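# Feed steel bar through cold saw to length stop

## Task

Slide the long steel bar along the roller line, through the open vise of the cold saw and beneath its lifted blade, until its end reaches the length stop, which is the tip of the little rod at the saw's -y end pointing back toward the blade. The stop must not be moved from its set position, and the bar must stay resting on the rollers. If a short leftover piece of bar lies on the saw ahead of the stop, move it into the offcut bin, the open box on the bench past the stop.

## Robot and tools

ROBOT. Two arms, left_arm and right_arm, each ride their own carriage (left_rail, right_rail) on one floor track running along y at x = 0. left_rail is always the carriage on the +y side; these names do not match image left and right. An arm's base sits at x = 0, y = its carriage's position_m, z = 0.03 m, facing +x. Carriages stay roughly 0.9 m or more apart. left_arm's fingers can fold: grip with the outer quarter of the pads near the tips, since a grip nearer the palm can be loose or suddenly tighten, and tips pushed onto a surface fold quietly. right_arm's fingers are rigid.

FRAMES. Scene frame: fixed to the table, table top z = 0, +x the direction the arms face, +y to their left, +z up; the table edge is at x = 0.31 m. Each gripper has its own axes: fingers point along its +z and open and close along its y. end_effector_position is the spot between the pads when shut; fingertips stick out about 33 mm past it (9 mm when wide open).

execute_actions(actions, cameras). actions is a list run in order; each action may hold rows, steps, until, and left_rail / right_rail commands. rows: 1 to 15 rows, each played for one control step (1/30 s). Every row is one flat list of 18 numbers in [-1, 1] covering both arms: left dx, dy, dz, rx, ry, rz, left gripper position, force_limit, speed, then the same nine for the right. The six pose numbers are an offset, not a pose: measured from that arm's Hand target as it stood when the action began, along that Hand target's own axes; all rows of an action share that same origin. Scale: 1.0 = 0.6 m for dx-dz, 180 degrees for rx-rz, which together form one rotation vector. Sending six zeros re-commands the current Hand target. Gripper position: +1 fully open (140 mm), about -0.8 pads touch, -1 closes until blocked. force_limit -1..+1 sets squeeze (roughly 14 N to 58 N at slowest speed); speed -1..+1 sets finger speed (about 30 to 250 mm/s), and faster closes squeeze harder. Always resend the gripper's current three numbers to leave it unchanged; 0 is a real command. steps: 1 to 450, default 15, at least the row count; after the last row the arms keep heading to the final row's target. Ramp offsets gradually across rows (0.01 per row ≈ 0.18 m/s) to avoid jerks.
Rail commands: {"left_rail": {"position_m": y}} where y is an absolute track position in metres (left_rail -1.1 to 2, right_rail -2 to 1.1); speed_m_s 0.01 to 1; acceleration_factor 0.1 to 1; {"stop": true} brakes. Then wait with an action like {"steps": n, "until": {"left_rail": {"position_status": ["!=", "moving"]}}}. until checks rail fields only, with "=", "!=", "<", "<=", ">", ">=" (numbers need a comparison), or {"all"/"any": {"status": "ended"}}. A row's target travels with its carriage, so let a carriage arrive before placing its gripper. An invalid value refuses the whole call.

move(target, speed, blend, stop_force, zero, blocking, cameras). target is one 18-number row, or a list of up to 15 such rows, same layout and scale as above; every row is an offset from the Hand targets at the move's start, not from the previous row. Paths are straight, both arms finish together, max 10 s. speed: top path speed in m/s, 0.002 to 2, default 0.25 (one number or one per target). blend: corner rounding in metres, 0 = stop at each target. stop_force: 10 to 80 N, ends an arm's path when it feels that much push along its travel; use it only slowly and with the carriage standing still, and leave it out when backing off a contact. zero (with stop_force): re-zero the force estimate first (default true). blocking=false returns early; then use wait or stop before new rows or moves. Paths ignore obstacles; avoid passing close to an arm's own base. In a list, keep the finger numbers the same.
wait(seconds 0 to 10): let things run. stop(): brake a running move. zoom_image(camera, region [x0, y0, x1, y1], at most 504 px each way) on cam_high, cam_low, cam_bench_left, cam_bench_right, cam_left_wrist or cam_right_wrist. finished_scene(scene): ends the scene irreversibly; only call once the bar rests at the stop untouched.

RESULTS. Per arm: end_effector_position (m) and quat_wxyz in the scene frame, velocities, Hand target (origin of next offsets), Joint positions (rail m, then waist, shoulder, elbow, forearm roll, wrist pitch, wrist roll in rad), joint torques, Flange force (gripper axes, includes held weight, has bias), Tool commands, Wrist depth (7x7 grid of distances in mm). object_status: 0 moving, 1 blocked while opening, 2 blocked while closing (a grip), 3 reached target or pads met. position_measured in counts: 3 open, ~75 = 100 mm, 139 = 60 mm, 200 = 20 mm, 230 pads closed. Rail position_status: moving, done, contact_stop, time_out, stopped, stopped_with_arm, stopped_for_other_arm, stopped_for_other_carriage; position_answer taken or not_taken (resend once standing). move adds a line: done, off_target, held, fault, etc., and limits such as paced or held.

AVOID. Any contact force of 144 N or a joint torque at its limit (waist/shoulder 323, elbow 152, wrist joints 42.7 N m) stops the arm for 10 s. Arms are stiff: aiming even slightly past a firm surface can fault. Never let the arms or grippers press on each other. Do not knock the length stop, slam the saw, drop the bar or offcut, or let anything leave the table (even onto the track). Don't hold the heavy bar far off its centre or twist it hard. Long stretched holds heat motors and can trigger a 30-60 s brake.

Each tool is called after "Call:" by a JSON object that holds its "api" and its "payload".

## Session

Call:
{"api": "execute_actions", "payload": {"actions": []}}

Call:
{"api": "zoom_image", "payload": {"camera": "cam_high", "region": [372, 80, 672, 260]}}

Scene clock: 0.00 s.
left_arm: end_effector_position=(+0.6600, +0.7701, +0.4937) position_measured=3 object_status=3 end_effector_quat_wxyz=(+0.000, +1.000, +0.000, +0.000) | right_arm: end_effector_position=(+0.6600, -0.5994, +0.4937) position_measured=3 object_status=3 end_effector_quat_wxyz=(+0.000, +1.000, +0.000, +0.000)
Joint positions: left_arm=[0.771 -0.053 0.164 1.35 0 1.628 1.518] | right_arm=[-0.599 -0.053 0.164 1.35 0 1.628 1.518]
Joint velocities: within noise
Joint torques (N m): no reading
Flange force (N): no reading
Wrist depth (mm): cam_left_wrist=[589 - - 354 570 353 566 / 393 - 355 355 352 360 392 / 397 652 - 394 595 395 378 / 421 462 456 411 522 409 148 / - 122 693 - 703 - 126 / - - - - - - - / - - 787 766 749 803 811] | cam_right_wrist=[- 344 - 342 - 336 554 / 604 371 570 363 - 358 - / 436 377 399 392 400 384 398 / - 134 826 718 709 - 112 / - - 737 704 752 - - / - - 813 805 787 - - / - 702 670 718 915 - -]
Hand target: left_arm +0.6600, +0.7701, +0.4937; +0.000, +1.000, +0.000, +0.000 | right_arm +0.6600, -0.5994, +0.4937; +0.000, +1.000, +0.000, +0.000
Tool commands: left_gripper/position=+1.0 left_gripper/force_limit=+1.0 left_gripper/speed=+1.0 right_gripper/position=+1.0 right_gripper/force_limit=+1.0 right_gripper/speed=+1.0
left_rail: position_m=0.771 position_status=done
right_rail: position_m=-0.599 position_status=done

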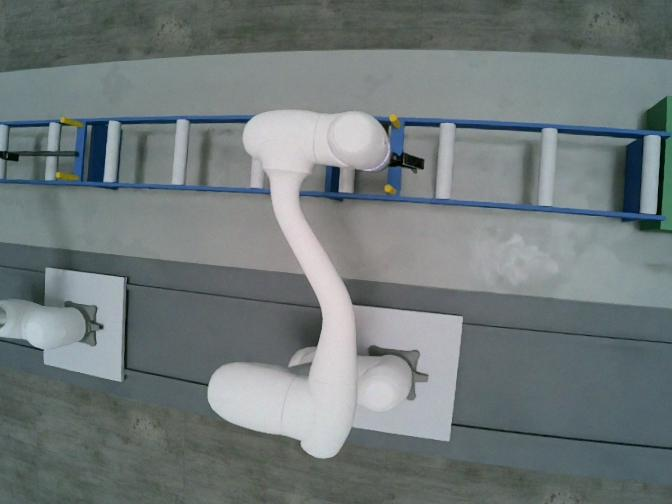

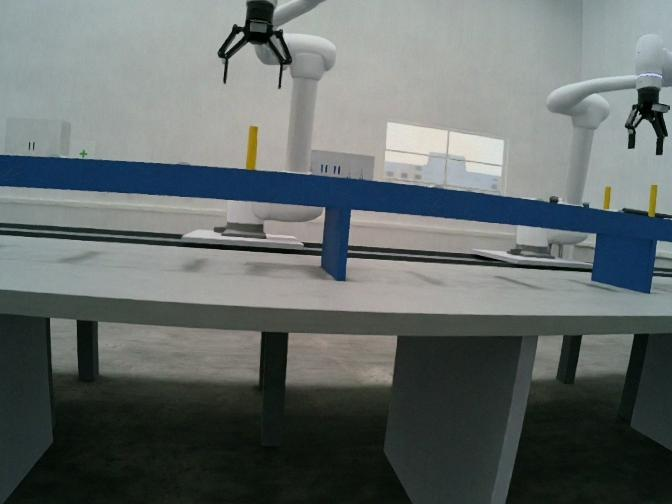

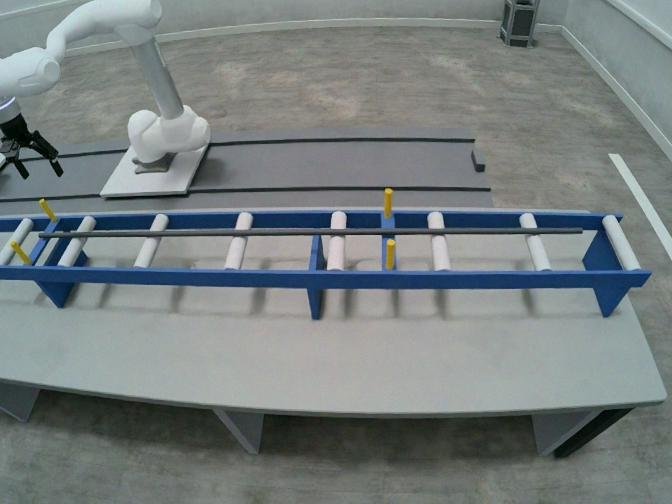

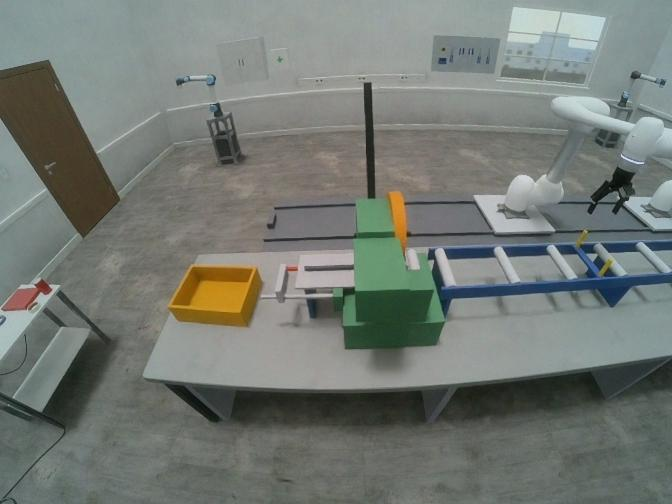

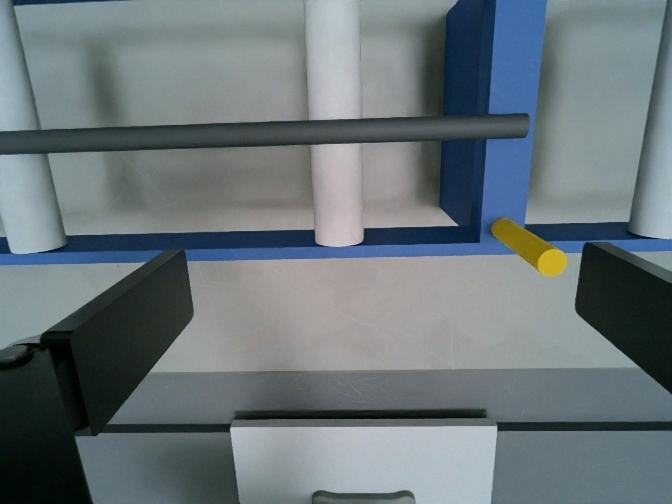

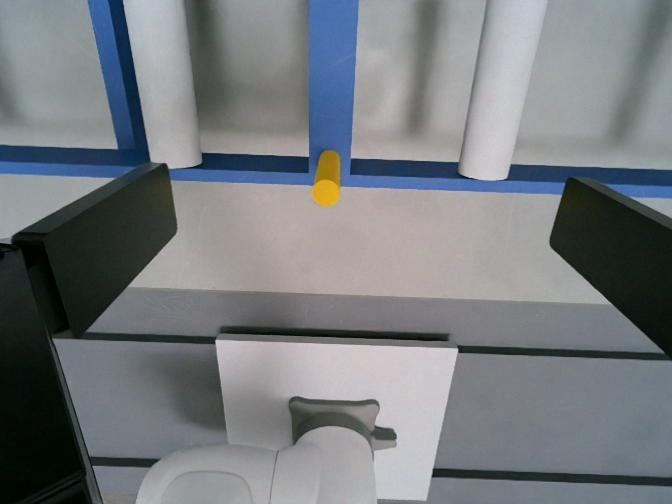

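Scaled by 1.680 from the camera's 672x504 image, which has a finer 960x720 frame.

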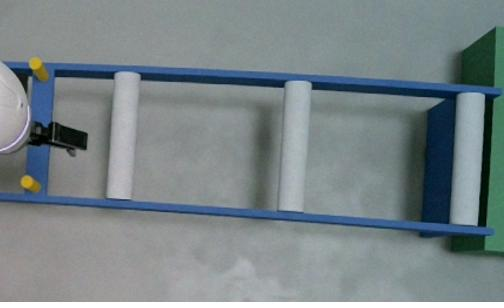

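Call:
{"api": "move", "payload": {"target": [[0,0,0,0,0,-0.5,1,0,0,-0.25,0.1,-0.35,0,0,0,1,0,0],[0,0,0,0,0,-0.5,1,0,0,-0.55,0.6,-0.35,0,0,0.2,1,0,0]], "blend": 0.05, "speed": 0.5, "cameras": []}}

Call:
{"api": "move", "payload": {"target": [0,0,0,0,0,0,1,0,0,-0.37,0.47,0,0,0,0.3,1,0,0], "speed": 0.5, "cameras": ["cam_bench_left"]}}

Scene clock: 9.10 s.
left_arm: end_effector_position=(+0.6600, +0.7701, +0.4936) position_measured=3 object_status=3 end_effector_quat_wxyz=(+0.000, +0.707, +0.707, +0.000) | right_arm: end_effector_position=(+0.3300, -0.9594, +0.7037) position_measured=3 object_status=3 end_effector_quat_wxyz=(+0.000, +0.951, -0.309, +0.000)
Joint positions: left_arm=[0.771 -0.053 0.164 1.35 0 1.628 -0.053] | right_arm=[-0.599 -0.9 -0.033 1.171 0 2.003 1.299]
Joint torques (N m): left_arm=[-1.33 -60.77 -42.58 4.32 0.38 -0.38] | right_arm=[-3.43 -33.72 -36.15 4 -0.05 -0.25]
Flange force (N): left_arm=[2.6 1.8 1.4] | right_arm=[3.8 -6.8 -5.0]
Wrist depth (mm): cam_left_wrist=[609 588 586 580 332 383 - / 598 616 609 600 371 388 - / 641 621 622 392 378 378 - / 656 - - 551 529 461 139 / - 122 - 431 432 418 126 / - 835 734 493 479 479 741 / - - 814 562 776 524 811] | cam_right_wrist=[554 740 - - - - - / 633 - - - 816 - - / 861 124 - 889 - - 123 / - 146 915 907 - - 112 / - 674 735 958 1142 1968 102 / - 579 747 2183 2296 2140 2227 / - 513 2477 2396 2423 2477 -]
Hand target: left_arm +0.6600, +0.7701, +0.4937; +0.000, +0.707, +0.707, +0.000 | right_arm +0.3300, -0.9595, +0.7037; +0.000, +0.951, -0.309, +0.000
Off the commanded pose: left_arm 0.000 m, 0 deg | right_arm 0.000 m, 0 deg.
left_rail: position_m=0.771 position_status=done
right_rail: position_m=-0.599 position_status=done
move: done; blend cut to 0 m at target 1; limits=paced
No camera images: "cameras" was empty.

Scene clock: 10.57 s.
left_arm: end_effector_position=(+0.6600, +0.7701, +0.4937) position_measured=3 object_status=3 end_effector_quat_wxyz=(+0.000, +0.707, +0.707, +0.000) | right_arm: end_effector_position=(-0.0153, -1.0571, +0.7037) position_measured=3 object_status=3 end_effector_quat_wxyz=(+0.000, +0.707, -0.707, +0.000)
Joint positions: left_arm=[0.771 -0.053 0.164 1.35 0 1.628 -0.053] | right_arm=[-0.599 -1.68 -0.08 1.216 0 2.006 1.462]
Joint torques (N m): left_arm=[-1.46 -60.69 -42.62 4.31 0.4 -0.45] | right_arm=[-3 -27.51 -35.85 3.99 -0.19 -0.26]
Flange force (N): left_arm=[3.0 1.4 1.6] | right_arm=[0.6 -6.9 -5.1]
Wrist depth (mm): cam_left_wrist=[- 597 - - 570 369 569 / - 654 600 401 352 417 - / 639 643 646 393 377 382 - / 661 152 - 497 534 459 133 / - 141 - 426 423 417 126 / - 766 - 479 470 469 714 / - 761 - 562 475 567 789] | cam_right_wrist=[747 758 - - 774 1413 1413 / - 808 - - - 1490 1480 / - 119 - - - 1597 1658 / - 124 930 882 896 1764 112 / - 1045 723 730 1035 1986 102 / - 643 623 700 2477 2183 2205 / - 503 548 - 2863 2423 -]
Hand target: left_arm +0.6600, +0.7701, +0.4937; +0.000, +0.707, +0.707, +0.000 | right_arm -0.0154, -1.0571, +0.7037; +0.000, +0.707, -0.707, +0.000
Off the commanded pose: left_arm 0.000 m, 0 deg | right_arm 0.000 m, 0 deg.
left_rail: position_m=0.771 position_status=done
right_rail: position_m=-0.599 position_status=done
move: done
Images, in order (width x height): cam_bench_left 672x504.

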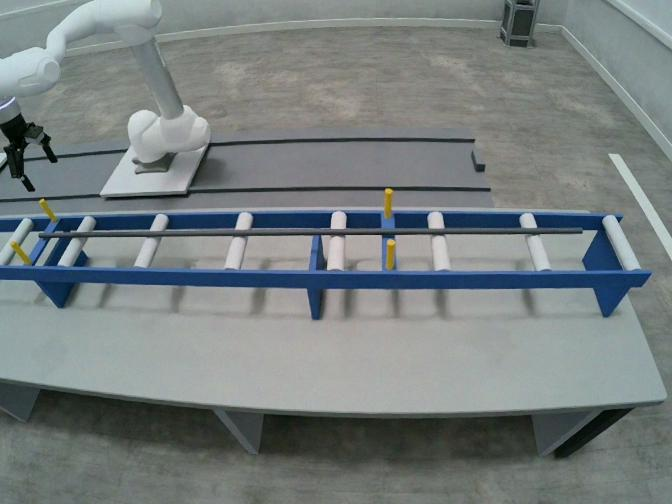

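Call:
{"api": "execute_actions", "payload": {"actions": [{"left_rail":{"position_m":2.0,"speed_m_s":0.8},"right_rail":{"position_m":-2.0,"speed_m_s":0.6},"steps":300,"until":{"all":{"status":"ended"}}}], "cameras": ["cam_left_wrist","cam_bench_right"]}}

Scene clock: 17.33 s.
left_arm: end_effector_position=(+0.6600, +1.9994, +0.4937) position_measured=3 object_status=3 end_effector_quat_wxyz=(+0.000, +0.707, +0.707, +0.000) | right_arm: end_effector_position=(-0.0154, -2.4581, +0.7037) position_measured=3 object_status=3 end_effector_quat_wxyz=(+0.000, +0.707, -0.707, +0.000)
Joint positions: left_arm=[2 -0.053 0.164 1.35 0 1.628 -0.053] | right_arm=[-2 -1.68 -0.08 1.216 0 2.006 1.462]
Joint torques (N m): left_arm=[-1.37 -61.08 -42.67 4.31 0.37 -0.38] | right_arm=[-2.87 -27.82 -36.38 3.94 -0.02 -0.18]
Flange force (N): left_arm=[2.6 2.6 1.7] | right_arm=[0.1 -6.7 -3.5]
Wrist depth (mm): cam_left_wrist=[- 592 589 601 341 383 561 / 634 - - 603 365 388 601 / 631 - 652 384 374 379 617 / 656 152 - 450 388 461 132 / - 122 714 435 426 430 126 / - 774 771 656 646 470 - / - 814 - 495 449 472 -] | cam_right_wrist=[- 740 1460 1328 1422 1450 1422 / - 875 1531 1586 1564 1500 1520 / - 118 - 865 - 1633 1609 / - 926 934 889 919 1792 112 / - 730 725 725 1016 1986 102 / - - 658 702 2250 2227 2100 / - 501 580 - 2273 2449 -]
Hand target: left_arm +0.6600, +1.9995, +0.4937; +0.000, +0.707, +0.707, +0.000 | right_arm -0.0154, -2.4582, +0.7037; +0.000, +0.707, -0.707, +0.000
Tool commands: left_gripper/position=+1.0 left_gripper/force_limit=+0.0 left_gripper/speed=+0.0 right_gripper/position=+1.0 right_gripper/force_limit=+0.0 right_gripper/speed=+0.0
Off the commanded pose: left_arm 0.000 m, 0 deg | right_arm 0.000 m, 0 deg.
left_rail: position_m=2.000 speed_m_s=0.80 position_status=done
right_rail: position_m=-2.000 speed_m_s=0.60 position_status=done
Images, in order (width x height): cam_bench_right 672x504, cam_left_wrist 672x504.

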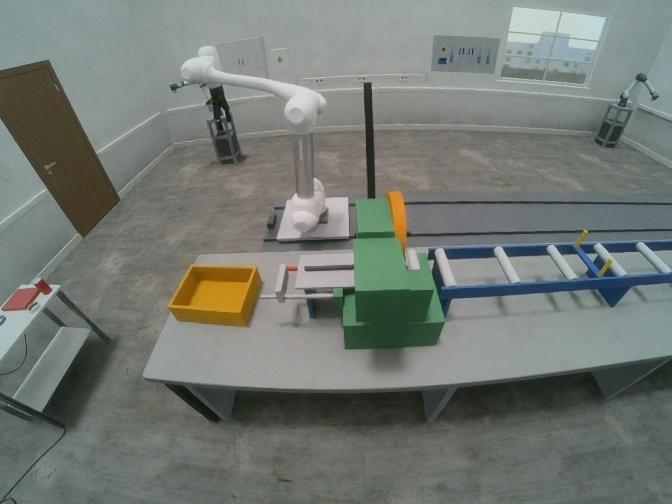

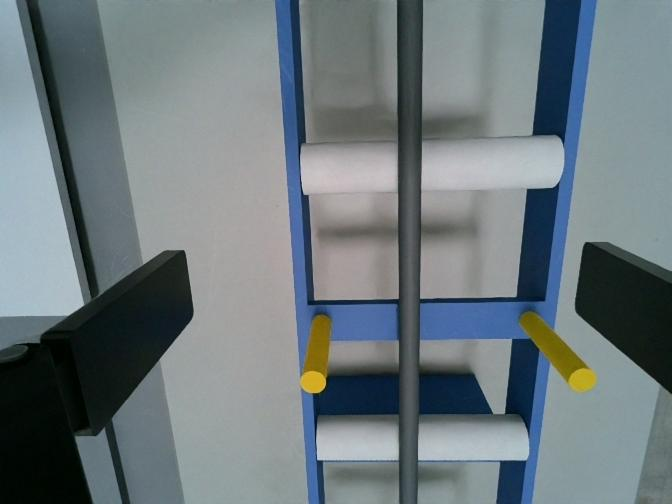

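Call:
{"api": "move", "payload": {"target": [[0,0.082,0,0,0,0,0.1,-0.2,-0.2,-0.05,-0.6,0,0,0,0,1,0,0],[0,0.082,0.223,0,0,0,0.1,-0.2,-0.2,-0.15,-0.9,0,0,0,0,1,0,0],[0,0.082,0.223,0,0,0,0.1,-0.2,-0.2,-0.48,-1,0.12,0,0,0,1,0,0]], "blend": 0.03, "speed": 0.5, "cameras": []}}

Call:
{"api": "move", "payload": {"target": [0,0,0,0,0,0,0.1,-0.2,-0.2,0,-0.25,0.12,0,0,0,1,0,0], "speed": 0.3}}

Scene clock: 23.87 s.
left_arm: end_effector_position=(+0.7092, +1.9995, +0.3599) position_measured=117 object_status=3 end_effector_quat_wxyz=(+0.000, +0.707, +0.707, +0.000) | right_arm: end_effector_position=(+0.5845, -2.1702, +0.6317) position_measured=3 object_status=3 end_effector_quat_wxyz=(+0.000, +0.707, -0.707, +0.000) end_effector_velocity=(+0.001, +0.000, -0.001) end_effector_angular_velocity=(+0.000, +0.001, +0.001)
Joint positions: left_arm=[2 -0.049 0.255 1.477 0 1.409 -0.049] | right_arm=[-2 -0.34 0.12 1.149 0 1.873 2.802]
Joint velocities: left_arm=[within noise] | right_arm=[-0.001 0.001 0.001 0 0 0 0]
Joint torques (N m): left_arm=[-1.35 -69.47 -42.03 4.25 0.37 -0.39] | right_arm=[-4.6 -50.44 -38.2 4.16 -0.05 -0.25]
Flange force (N): left_arm=[2.7 1.5 1.9] | right_arm=[-7.5 -3.0 -4.0]
Wrist depth (mm): cam_left_wrist=[464 254 455 212 454 440 250 / 512 476 479 224 - 282 241 / 534 507 254 248 248 246 482 / 559 535 263 245 267 267 499 / 566 553 116 258 - 124 85 / - 93 303 301 298 - 70 / - - - 297 537 - -] | cam_right_wrist=[- - 707 - 660 709 650 / 1709 - - - 728 672 691 / 1609 134 560 765 - - 711 / - 146 577 601 950 882 112 / - - 633 630 - 893 102 / - - 683 735 - - 704 / - - 716 868 1160 - -]
Hand target: left_arm +0.7092, +1.9995, +0.3599; +0.000, +0.707, +0.707, +0.000 | right_arm +0.5846, -2.1701, +0.6317; +0.000, +0.707, -0.707, +0.000
Off the commanded pose: left_arm 0.000 m, 0 deg | right_arm 0.000 m, 0 deg.
left_rail: position_m=2.000 speed_m_s=0.80 position_status=done
right_rail: position_m=-2.000 speed_m_s=0.60 position_status=done
move: done; limits=paced
No camera images: "cameras" was empty.

Scene clock: 24.87 s.
left_arm: end_effector_position=(+0.7092, +1.9995, +0.3599) position_measured=117 object_status=3 end_effector_quat_wxyz=(+0.000, +0.707, +0.707, +0.000) | right_arm: end_effector_position=(+0.7346, -2.1702, +0.5597) position_measured=3 object_status=3 end_effector_quat_wxyz=(+0.000, +0.707, -0.707, +0.000)
Joint positions: left_arm=[2 -0.049 0.255 1.477 0 1.409 -0.049] | right_arm=[-2 -0.273 0.343 1.001 0 1.798 2.868]
Joint torques (N m): left_arm=[-1.46 -69.47 -42.11 4.25 0.38 -0.38] | right_arm=[-2.86 -72.33 -38.99 4.21 -0.07 -0.25]
Flange force (N): left_arm=[2.5 1.5 2.1] | right_arm=[-4.6 0.6 -3.7]
Wrist depth (mm): cam_left_wrist=[472 241 460 210 453 435 250 / 486 251 300 215 - 289 244 / - - 254 248 248 246 245 / - - 263 245 267 271 506 / 562 - 116 545 566 - 84 / - 93 301 301 298 - 70 / - - - 502 579 - -] | cam_right_wrist=[1320 - - - - 628 596 / 1387 - - - 662 621 660 / 1531 124 428 450 - - 683 / - 135 554 500 779 - 112 / - 2370 - 538 561 - - / 2004 1951 668 602 625 - - / - - - 654 709 672 -]
Hand target: left_arm +0.7092, +1.9995, +0.3599; +0.000, +0.707, +0.707, +0.000 | right_arm +0.7346, -2.1702, +0.5597; +0.000, +0.707, -0.707, +0.000
Off the commanded pose: left_arm 0.000 m, 0 deg | right_arm 0.000 m, 0 deg.
left_rail: position_m=2.000 speed_m_s=0.80 position_status=done
right_rail: position_m=-2.000 speed_m_s=0.60 position_status=done
move: done

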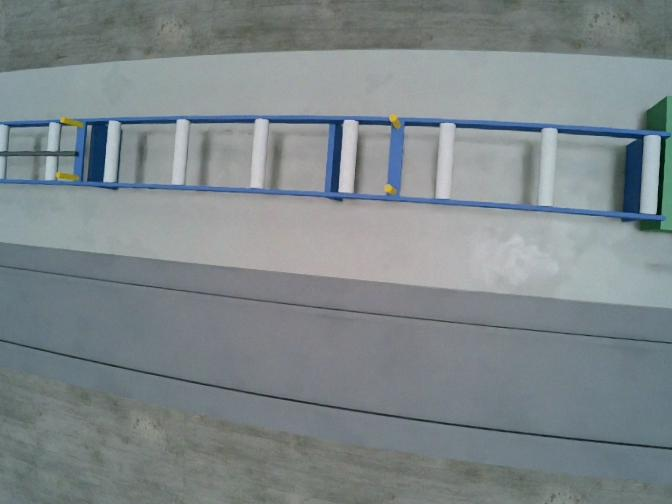

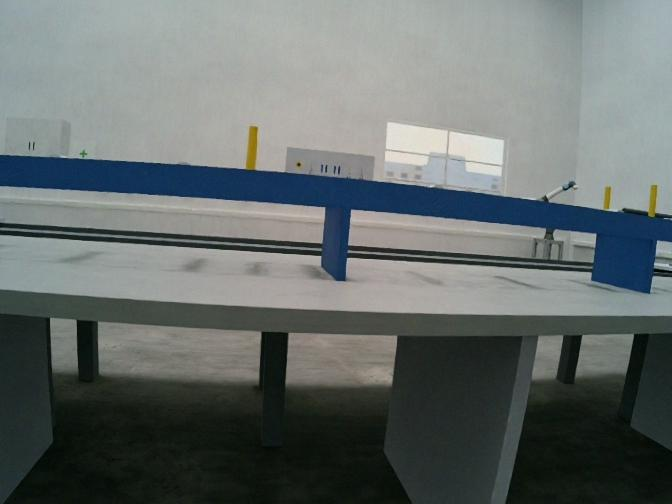

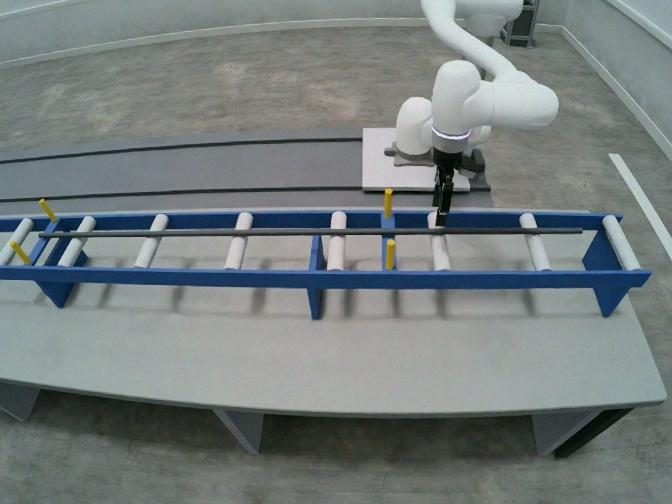

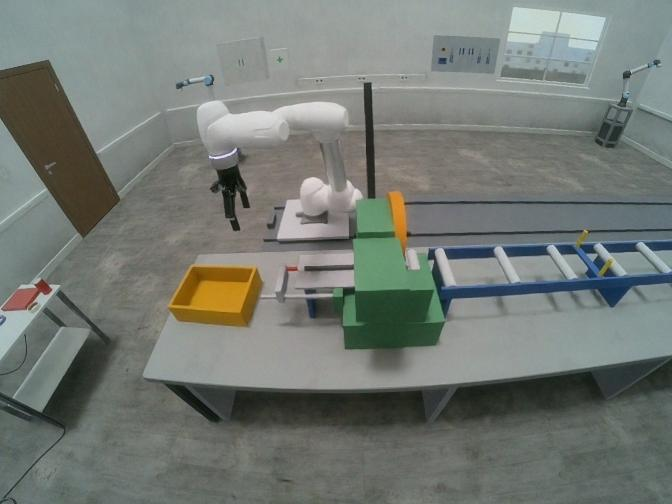

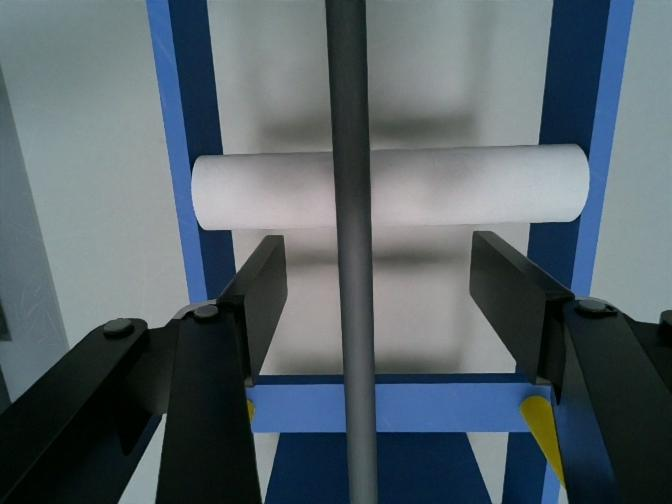

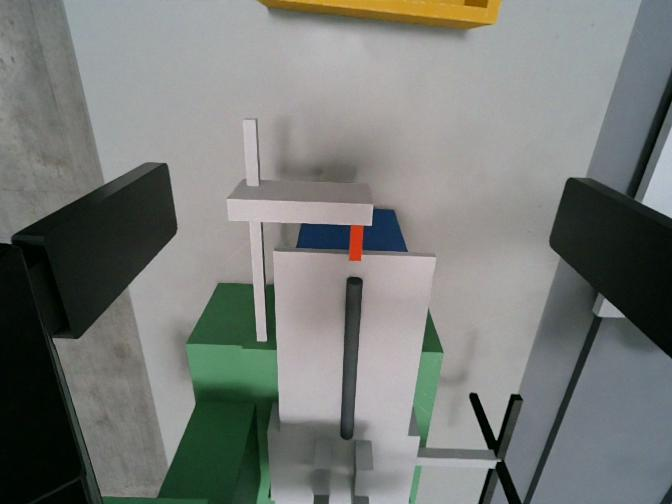

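Call:
{"api": "move", "payload": {"target": [0,-0.009,0.126,0,0,0,0.1,-0.2,-0.2,-0.4087,0.038,0.22,0,-0.11,0,0.1,-0.3,-0.2], "speed": 0.25, "cameras": ["cam_left_wrist","cam_right_wrist"]}}

Scene clock: 39.63 s.
left_arm: end_effector_position=(+0.7038, +1.9995, +0.2843) position_measured=117 object_status=3 end_effector_quat_wxyz=(+0.000, +0.707, +0.707, +0.000) | right_arm: end_effector_position=(+0.7118, -1.9250, +0.4277) position_measured=117 object_status=3 end_effector_quat_wxyz=(-0.122, +0.697, -0.697, -0.122)
Joint positions: left_arm=[2 -0.05 0.274 1.591 0 1.276 -0.05] | right_arm=[-2 -0.101 0.252 1.395 0.344 1.534 3.021]
Joint torques (N m): left_arm=[-1.26 -70.08 -40.85 4.15 0.38 -0.41] | right_arm=[-2.35 -64.93 -39.48 5.07 0.09 -0.29]
Flange force (N): left_arm=[2.6 1.1 2.0] | right_arm=[-5.1 -0.7 -3.5]
Wrist depth (mm): cam_left_wrist=[389 191 396 138 378 381 210 / 417 189 407 144 398 393 212 / 431 183 181 175 175 173 171 / 474 187 178 176 176 172 181 / 479 106 116 168 464 124 92 / - 93 498 490 491 - 70 / - - - 225 224 - -] | cam_right_wrist=[506 487 266 258 263 - - / 576 388 302 291 298 - - / 1645 397 155 337 336 127 - / - - 132 411 407 116 - / - - 508 471 503 84 - / - - 601 482 - - - / - - 252 252 - - -]
Hand target: left_arm +0.7038, +1.9995, +0.2843; +0.000, +0.707, +0.707, +0.000 | right_arm +0.7118, -1.9250, +0.4277; -0.122, +0.697, -0.697, -0.122
Off the commanded pose: left_arm 0.000 m, 0 deg | right_arm 0.000 m, 0 deg.
left_rail: position_m=2.000 speed_m_s=0.80 position_status=done
right_rail: position_m=-2.000 speed_m_s=0.60 position_status=done
move: done
Images, in order (width x height): cam_left_wrist 672x504, cam_right_wrist 672x504.

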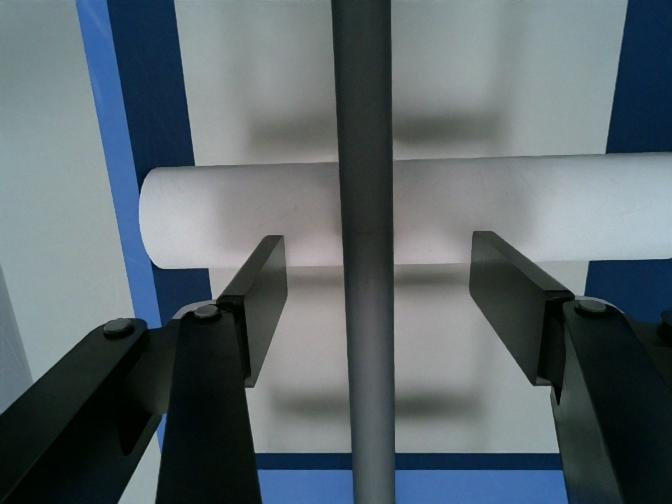

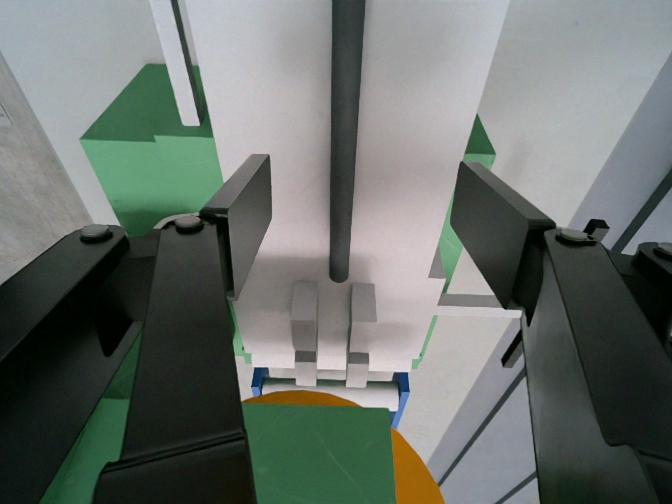

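Call:
{"api": "move", "payload": {"target": [0,-0.005,0,0,0,0,0.1,-0.2,-0.2,0.0708,0,0.1957,0,0,0,0.1,-0.3,-0.2], "speed": 0.2, "cameras": ["cam_right_wrist","cam_left_wrist"]}}

Scene clock: 46.20 s.
left_arm: end_effector_position=(+0.7008, +1.9995, +0.2842) position_measured=117 object_status=3 end_effector_quat_wxyz=(+0.000, +0.707, +0.707, +0.000) | right_arm: end_effector_position=(+0.7118, -1.9251, +0.3028) position_measured=117 object_status=3 end_effector_quat_wxyz=(-0.122, +0.697, -0.697, -0.122)
Joint positions: left_arm=[2 -0.05 0.27 1.597 0 1.274 -0.05] | right_arm=[-2 -0.101 0.289 1.574 0.354 1.33 2.946]
Joint torques (N m): left_arm=[-1.37 -69.53 -40.89 4.13 0.37 -0.4] | right_arm=[-3.19 -67.26 -38.61 4.77 0.19 -0.2]
Flange force (N): left_arm=[2.6 1.0 1.8] | right_arm=[-6.0 0.0 -2.4]
Wrist depth (mm): cam_left_wrist=[387 184 389 138 141 - 371 / - 183 406 145 393 401 215 / - 182 181 175 175 173 170 / - 187 177 176 173 172 180 / - 114 116 - - 124 92 / - 93 - 180 488 - 70 / - - 230 225 223 - -] | cam_right_wrist=[168 150 148 142 147 147 367 / 203 169 169 159 167 166 423 / 485 196 184 183 187 186 503 / - - 215 221 228 116 531 / - - 283 271 279 84 - / - - 350 346 363 - - / - - - 386 476 - -]
Hand target: left_arm +0.7008, +1.9995, +0.2843; +0.000, +0.707, +0.707, +0.000 | right_arm +0.7118, -1.9252, +0.3028; -0.122, +0.697, -0.697, -0.122
Off the commanded pose: left_arm 0.000 m, 0 deg | right_arm 0.000 m, 0 deg.
left_rail: position_m=2.000 speed_m_s=0.80 position_status=done
right_rail: position_m=-2.000 speed_m_s=0.60 position_status=done
move: done
Images, in order (width x height): cam_left_wrist 672x504, cam_right_wrist 672x504.

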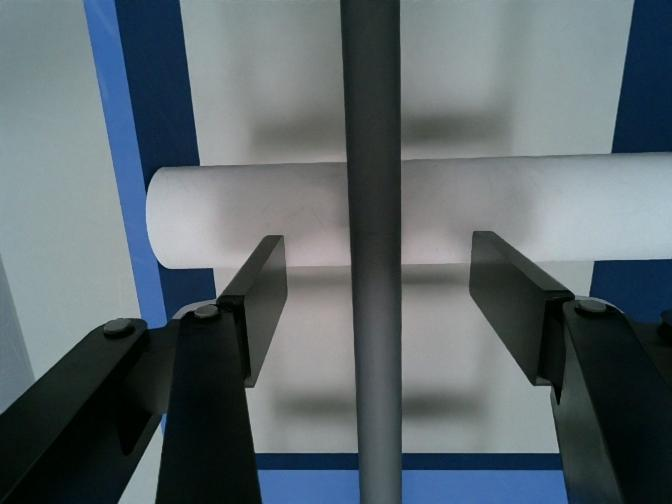

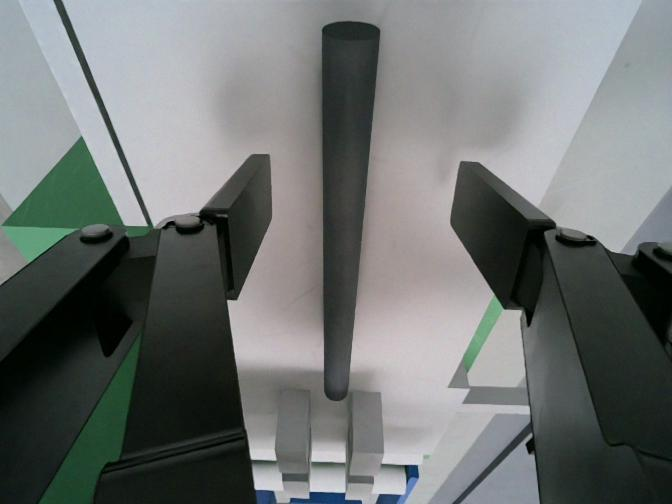

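Call:
{"api": "move", "payload": {"target": [0,0,0,0,0,0,-1,-0.2,-1,0,-0.0125,0,0,0,0,0.1,-0.3,-0.2], "speed": 0.1, "cameras": []}}

Call:
{"api": "move", "payload": {"target": [0,0,0,0,0,0,-1,-0.2,-1,0.0113,0,0.0313,0,0,0,0.1,-0.3,-0.2], "speed": 0.03, "stop_force": 12, "cameras": ["cam_right_wrist","cam_left_wrist"]}}

Scene clock: 55.00 s.
left_arm: end_effector_position=(+0.7007, +1.9995, +0.2843) position_measured=201 object_status=0 end_effector_quat_wxyz=(+0.000, +0.707, +0.707, +0.000) | right_arm: end_effector_position=(+0.7193, -1.9252, +0.3028) position_measured=117 object_status=3 end_effector_quat_wxyz=(-0.122, +0.697, -0.697, -0.122)
Joint positions: left_arm=[2 -0.05 0.27 1.597 0 1.274 -0.05] | right_arm=[-2 -0.1 0.301 1.559 0.354 1.333 2.948]
Joint torques (N m): left_arm=[-1.81 -64.71 -38.8 4.24 -0.7 -0.1] | right_arm=[-3.14 -68.41 -38.68 4.8 0.08 -0.22]
Flange force (N): left_arm=[2.8 -1.4 -4.6] | right_arm=[-5.8 -0.1 -2.4]
Wrist depth (mm): cam_left_wrist=[382 184 389 140 381 379 215 / - 183 - 395 391 394 206 / - 182 181 175 174 173 171 / 459 189 183 161 163 181 180 / 476 206 90 101 111 98 219 / - - 79 73 - 71 74 / - - - - - - 71] | cam_right_wrist=[167 150 149 144 147 146 150 / 429 170 169 164 167 166 413 / 477 203 183 189 187 186 - / - 88 223 222 229 116 - / - - 284 270 279 84 - / - - 367 344 361 - - / - - 591 417 472 - -]
Hand target: left_arm +0.7008, +1.9995, +0.2843; +0.000, +0.707, +0.707, +0.000 | right_arm +0.7193, -1.9252, +0.3028; -0.122, +0.697, -0.697, -0.122
Off the commanded pose: left_arm 0.000 m, 0 deg | right_arm 0.000 m, 0 deg.
left_rail: position_m=2.000 speed_m_s=0.80 position_status=done
right_rail: position_m=-2.000 speed_m_s=0.60 position_status=done
move: done
No camera images: "cameras" was empty.

Scene clock: 56.30 s.
left_arm: end_effector_position=(+0.7008, +1.9995, +0.2843) position_measured=201 object_status=2 end_effector_quat_wxyz=(+0.000, +0.707, +0.707, +0.000) | right_arm: end_effector_position=(+0.7193, -1.9252, +0.2828) position_measured=117 object_status=3 end_effector_quat_wxyz=(-0.122, +0.697, -0.697, -0.122)
Joint positions: left_arm=[2 -0.05 0.27 1.597 0 1.274 -0.05] | right_arm=[-2 -0.1 0.31 1.583 0.357 1.302 2.936]
Joint torques (N m): left_arm=[-1.76 -66.32 -40.8 4.23 -1.18 -0.07] | right_arm=[-2.6 -69.11 -38.13 4.75 0.14 -0.19]
Flange force (N): left_arm=[2.7 -2.7 -2.2] | right_arm=[-5.1 -0.5 -2.9]
Wrist depth (mm): cam_left_wrist=[393 185 391 137 393 - 369 / 411 183 - 142 398 - 214 / 432 181 180 175 174 172 170 / 479 189 183 161 162 175 180 / 479 201 90 101 111 93 219 / - - 79 73 - 72 74 / - - - - - - 71] | cam_right_wrist=[134 130 130 126 129 128 128 / 178 148 147 143 142 145 149 / - 172 155 159 164 162 - / - - 133 188 200 116 - / - - 248 233 244 84 - / - - 321 312 315 - - / - - 422 339 412 - -]
Hand target: left_arm +0.7008, +1.9995, +0.2843; +0.000, +0.707, +0.707, +0.000 | right_arm +0.7193, -1.9252, +0.2828; -0.122, +0.697, -0.697, -0.122
Off the commanded pose: left_arm 0.000 m, 0 deg | right_arm 0.000 m, 0 deg.
left_rail: position_m=2.000 speed_m_s=0.80 position_status=done
right_rail: position_m=-2.000 speed_m_s=0.60 position_status=done
move: done
Images, in order (width x height): cam_left_wrist 672x504, cam_right_wrist 672x504.

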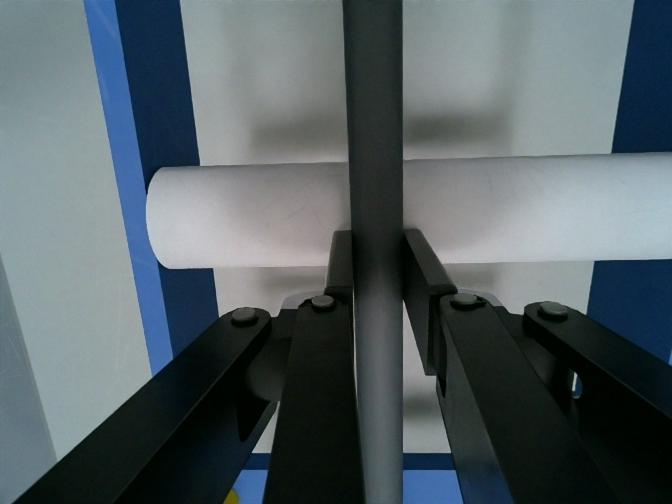

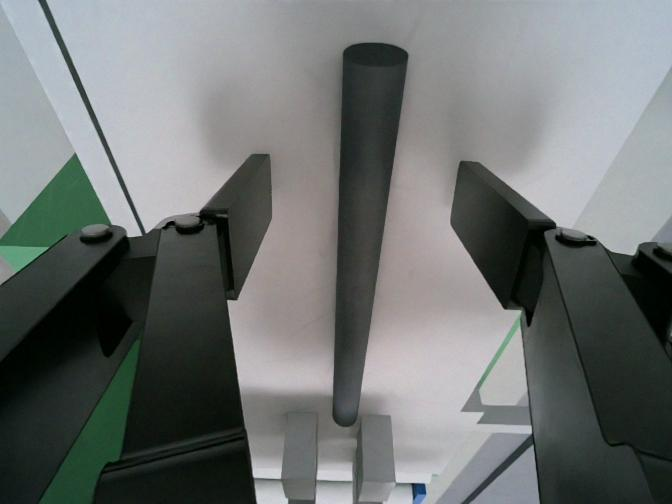

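Call:
{"api": "execute_actions", "payload": {"actions": [{"left_rail":{"position_m":0.3,"speed_m_s":0.3,"acceleration_factor":0.4},"rows":[[0,0,0,0,0,0,-1,-0.2,-1,0,0,0,0,0,0,-1,-0.3,-1]],"steps":400,"until":{"left_rail":{"position_status":["!=","moving"]}}}], "cameras": ["cam_high","cam_right_wrist","cam_left_wrist"]}}

Call:
{"api": "zoom_image", "payload": {"camera": "cam_high", "region": [372, 80, 672, 260]}}

Scene clock: 67.67 s.
left_arm: end_effector_position=(+0.7008, +0.2995, +0.2843) position_measured=201 object_status=2 end_effector_quat_wxyz=(+0.000, +0.707, +0.707, +0.000) | right_arm: end_effector_position=(+0.7193, -1.9252, +0.2828) position_measured=201 object_status=2 end_effector_quat_wxyz=(-0.122, +0.697, -0.697, -0.122)
Joint positions: left_arm=[0.3 -0.05 0.27 1.597 0 1.274 -0.05] | right_arm=[-2 -0.1 0.31 1.583 0.357 1.302 2.936]
Joint torques (N m): left_arm=[-1.57 -67.83 -39.82 4.22 0.27 -0.08] | right_arm=[-1.19 -33.37 -11.6 0.22 -1 -0.03]
Flange force (N): left_arm=[2.6 1.4 0.3] | right_arm=[-20.2 -0.9 -51.6]
Wrist depth (mm): cam_left_wrist=[- 184 - 140 - 380 214 / - 182 410 145 416 - 216 / 438 194 426 158 - 422 216 / 444 207 446 160 161 - 218 / - 223 90 101 111 98 219 / - - 79 73 - 72 74 / - - - - - - 71] | cam_right_wrist=[135 131 131 127 130 129 129 / 174 149 148 144 143 146 150 / - 174 171 152 164 169 465 / - - 82 171 117 186 548 / - - - 213 - - - / - - - - - - - / - - - - - - -]
Hand target: left_arm +0.7008, +0.2995, +0.2843; +0.000, +0.707, +0.707, +0.000 | right_arm +0.7193, -1.9252, +0.2828; -0.122, +0.697, -0.697, -0.122
Off the commanded pose: left_arm 0.000 m, 0 deg | right_arm 0.000 m, 0 deg.
left_rail: position_m=0.300 speed_m_s=0.30 position_status=done
right_rail: position_m=-2.000 speed_m_s=0.60 position_status=done
Images, in order (width x height): cam_high 672x504, cam_left_wrist 672x504, cam_right_wrist 672x504.

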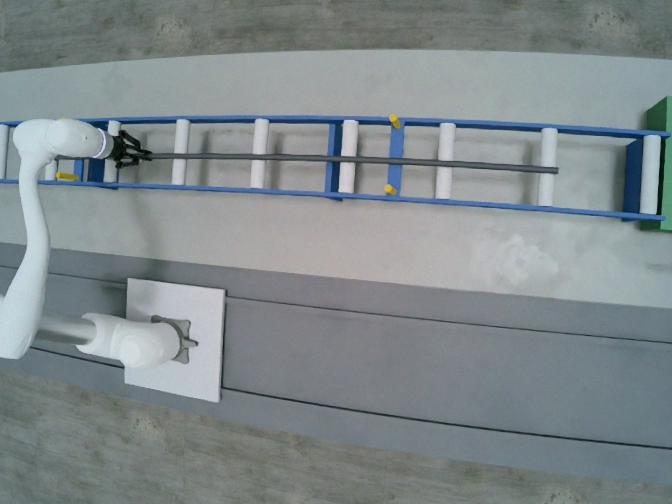

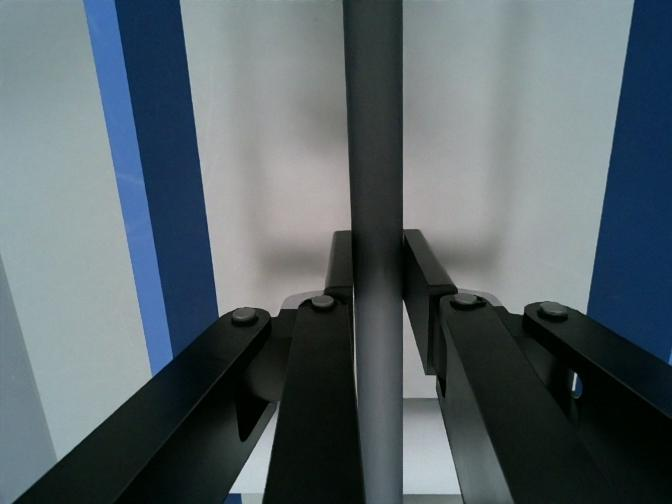

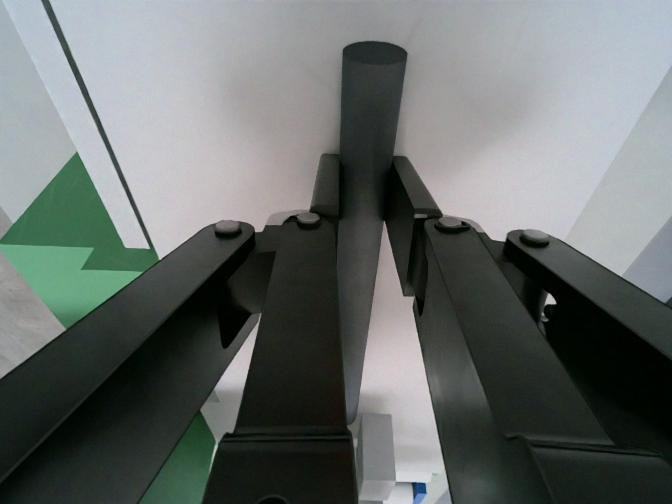

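Scaled by 1.680 from the camera's 672x504 image, which has a finer 960x720 frame.

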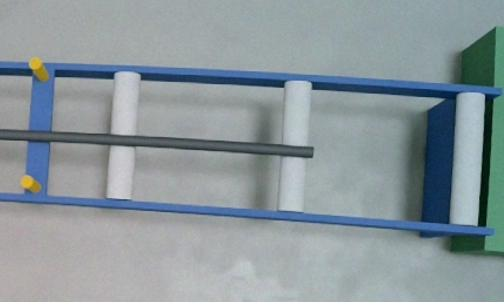

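Call:
{"api": "move", "payload": {"target": [[0,0,0,0,0,0,0.1,-0.2,-0.5,-0.0085,0,-0.0235,0,0,0,-1,-0.3,-1],[0,0,-0.22,0,0,0,0.1,-0.2,-0.5,0.0855,0,-0.0575,0,0,0,-1,-0.3,-1],[0,0,-0.22,0,0,0,0.1,-0.2,-0.5,-0.0392,0,-0.4022,0,0,0,-1,-0.3,-1]], "speed": [0.03,0.1,0.15], "blend": [0,0.01,0], "cameras": ["cam_bench_right","cam_right_wrist","cam_left_wrist"]}}

Scene clock: 81.07 s.
left_arm: end_effector_position=(+0.7008, +0.2995, +0.4163) position_measured=117 object_status=3 end_effector_quat_wxyz=(+0.000, +0.707, +0.707, +0.000) | right_arm: end_effector_position=(+0.7193, -1.9848, +0.5178) position_measured=201 object_status=2 end_effector_quat_wxyz=(-0.122, +0.697, -0.697, -0.122)
Joint positions: left_arm=[0.3 -0.05 0.231 1.406 0 1.504 -0.05] | right_arm=[-2 -0.182 0.275 1.203 0.344 1.719 3.001]
Joint torques (N m): left_arm=[-1.39 -67.19 -42.6 4.23 0.4 -0.39] | right_arm=[-2.95 -71.53 -42.51 5.85 0.21 -0.23]
Flange force (N): left_arm=[2.9 0.8 1.5] | right_arm=[-3.4 -1.6 2.7]
Wrist depth (mm): cam_left_wrist=[- - 309 500 498 300 497 / 553 - 313 275 534 302 517 / 601 567 343 558 555 327 546 / - - 163 579 574 315 - / - - 116 344 341 124 85 / - 93 373 332 652 - 70 / - - 419 346 695 - -] | cam_right_wrist=[1267 - 358 346 348 - - / 1441 652 407 374 404 - - / 1696 573 462 116 429 - - / 2004 - - - - - 845 / - - - - - - - / - - - - - - - / - - - - - - -]
Hand target: left_arm +0.7008, +0.2995, +0.4163; +0.000, +0.707, +0.707, +0.000 | right_arm +0.7193, -1.9848, +0.5178; -0.122, +0.697, -0.697, -0.122
Off the commanded pose: left_arm 0.000 m, 0 deg | right_arm 0.000 m, 0 deg.
left_rail: position_m=0.300 speed_m_s=0.30 position_status=done
right_rail: position_m=-2.000 speed_m_s=0.60 position_status=done
move: done
Images, in order (width x height): cam_bench_right 672x504, cam_left_wrist 672x504, cam_right_wrist 672x504.

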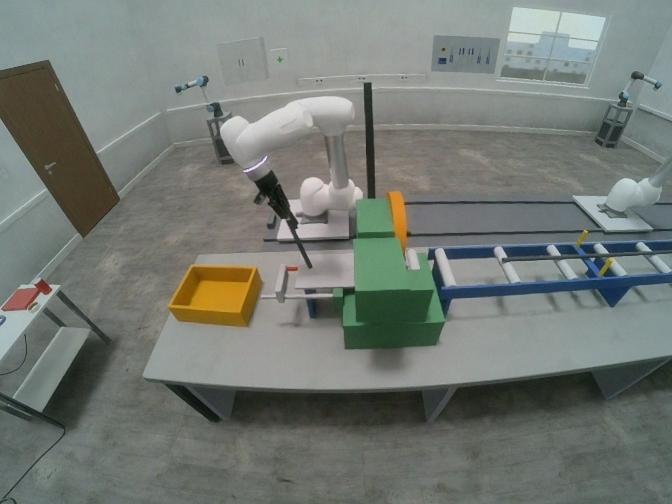

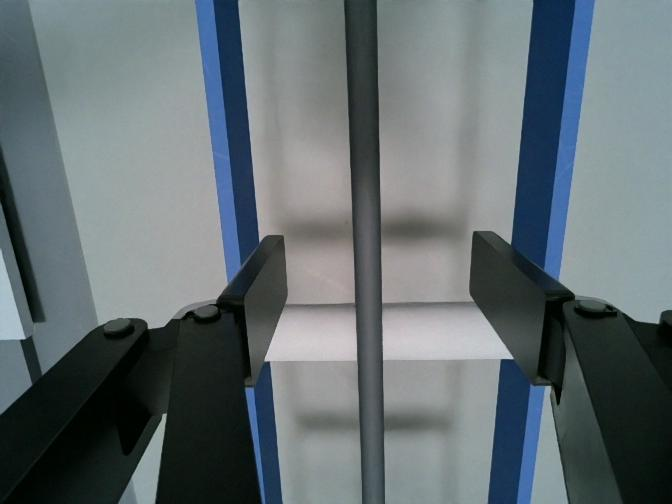

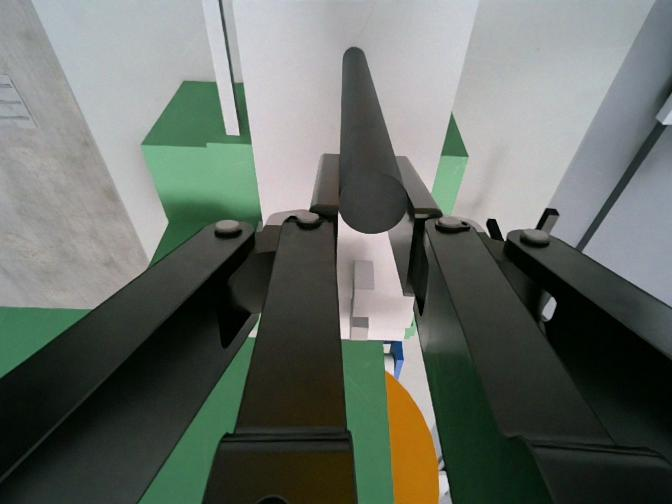

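Call:
{"api": "move", "payload": {"target": [[0,0,0,0,0,0,0.1,-0.2,-0.5,-0.034,0,-0.094,0,0,0,-1,-0.3,-1],[0,0,0,0,0,0,0.1,-0.2,-0.5,0.503,0,-0.323,0,0.11,0,-1,-0.3,-1]], "speed": 0.15, "blend": [0.01,0], "cameras": []}}

Call:
{"api": "execute_actions", "payload": {"actions": [{"left_rail":{"position_m":-0.02,"speed_m_s":0.3},"steps":200,"until":{"left_rail":{"position_status":["!=","moving"]}}}], "cameras": ["cam_left_wrist","cam_right_wrist","cam_bench_right"]}}

Scene clock: 89.80 s.
left_arm: end_effector_position=(+0.7008, +0.2995, +0.4163) position_measured=117 object_status=3 end_effector_quat_wxyz=(+0.000, +0.707, +0.707, +0.000) | right_arm: end_effector_position=(+0.7193, -2.3344, +0.5980) position_measured=201 object_status=2 end_effector_quat_wxyz=(+0.000, +0.707, -0.707, +0.000)
Joint positions: left_arm=[0.3 -0.05 0.231 1.406 0 1.504 -0.05] | right_arm=[-2 -0.479 0.443 0.784 0 1.914 2.663]
Joint torques (N m): left_arm=[-1.02 -67.35 -42.59 4.34 0.39 -0.36] | right_arm=[-3.19 -86.3 -41.2 3.81 -0.13 -0.27]
Flange force (N): left_arm=[1.9 1.2 1.8] | right_arm=[-4.0 -1.5 2.8]
Wrist depth (mm): cam_left_wrist=[- 516 505 497 - 301 488 / - 545 526 523 - 303 531 / 598 583 386 292 577 326 - / 614 594 325 295 - 154 582 / - 114 116 345 343 124 85 / - 93 423 650 - - 70 / - - - 367 703 - -] | cam_right_wrist=[1289 - 565 - 628 - 1304 / 1450 - - 180 577 - 1232 / 1564 - - 115 115 - 725 / 1658 - 82 - - - 776 / - - - - - - - / - - - - - - - / - - - - - - -]
Hand target: left_arm +0.7008, +0.2995, +0.4163; +0.000, +0.707, +0.707, +0.000 | right_arm +0.7193, -2.3344, +0.5979; +0.000, +0.707, -0.707, +0.000
Off the commanded pose: left_arm 0.000 m, 0 deg | right_arm 0.000 m, 0 deg.
left_rail: position_m=0.300 speed_m_s=0.30 position_status=done
right_rail: position_m=-2.000 speed_m_s=0.60 position_status=done
move: done
No camera images: "cameras" was empty.

Scene clock: 92.53 s.
left_arm: end_effector_position=(+0.7008, -0.0205, +0.4163) position_measured=117 object_status=3 end_effector_quat_wxyz=(+0.000, +0.707, +0.707, +0.000) | right_arm: end_effector_position=(+0.7193, -2.3344, +0.5979) position_measured=201 object_status=2 end_effector_quat_wxyz=(+0.000, +0.707, -0.707, +0.000)
Joint positions: left_arm=[-0.02 -0.05 0.231 1.406 0 1.504 -0.05] | right_arm=[-2 -0.479 0.443 0.784 0 1.914 2.663]
Joint torques (N m): left_arm=[-1.19 -67.43 -42.59 4.3 0.41 -0.4] | right_arm=[-2.79 -85.9 -41.28 3.98 -0.08 -0.23]
Flange force (N): left_arm=[2.2 1.4 1.9] | right_arm=[-4.3 -0.1 3.3]
Wrist depth (mm): cam_left_wrist=[- 520 314 261 500 321 497 / - 523 308 273 - 325 499 / 614 - 347 286 - 323 551 / 619 - 163 588 - 153 - / 646 - 116 340 341 124 88 / - 93 377 563 616 - 70 / - - - 489 505 - -] | cam_right_wrist=[1328 - - 654 - 641 1328 / 1441 - - 177 - - - / 1564 - - 115 146 - 742 / 1750 - 82 - - - 782 / - - - - - - - / - - - - - - - / - - - - - - -]
Hand target: left_arm +0.7008, -0.0205, +0.4163; +0.000, +0.707, +0.707, +0.000 | right_arm +0.7193, -2.3344, +0.5979; +0.000, +0.707, -0.707, +0.000
Tool commands: left_gripper/position=+0.1 left_gripper/force_limit=-0.2 left_gripper/speed=-0.5 right_gripper/position=-1.0 right_gripper/force_limit=-0.3 right_gripper/speed=-1.0
Off the commanded pose: left_arm 0.000 m, 0 deg | right_arm 0.000 m, 0 deg.
left_rail: position_m=-0.020 speed_m_s=0.30 position_status=done
right_rail: position_m=-2.000 speed_m_s=0.60 position_status=done
Images, in order (width x height): cam_bench_right 672x504, cam_left_wrist 672x504, cam_right_wrist 672x504.

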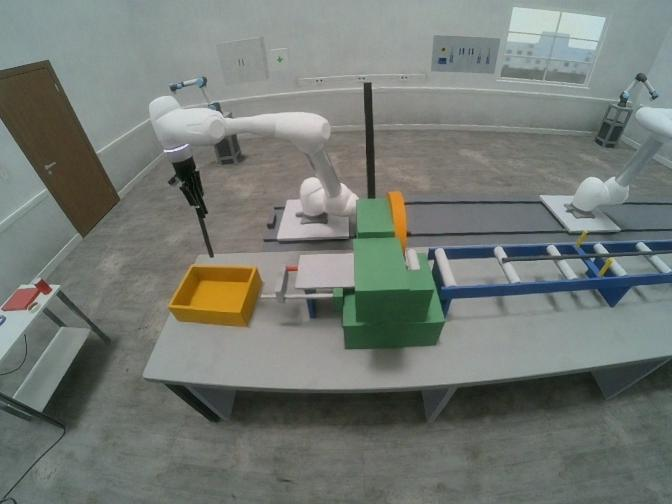

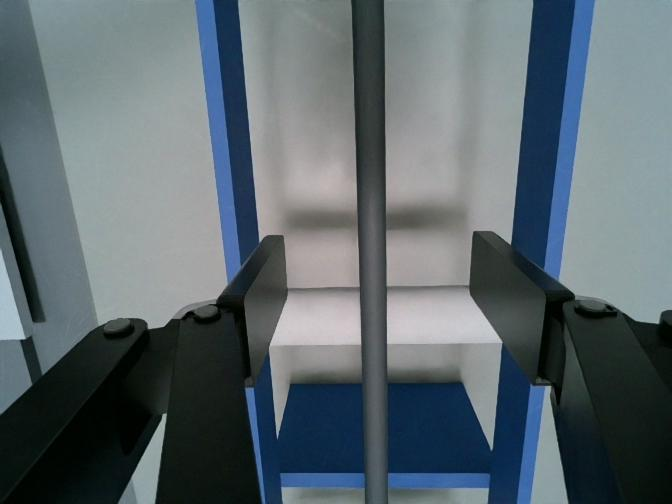

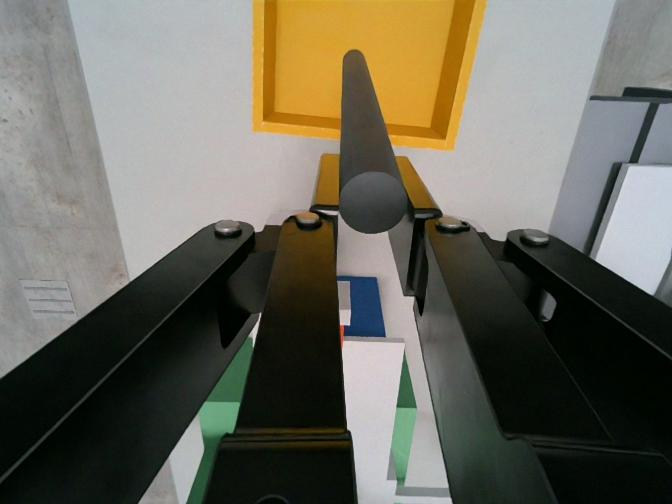

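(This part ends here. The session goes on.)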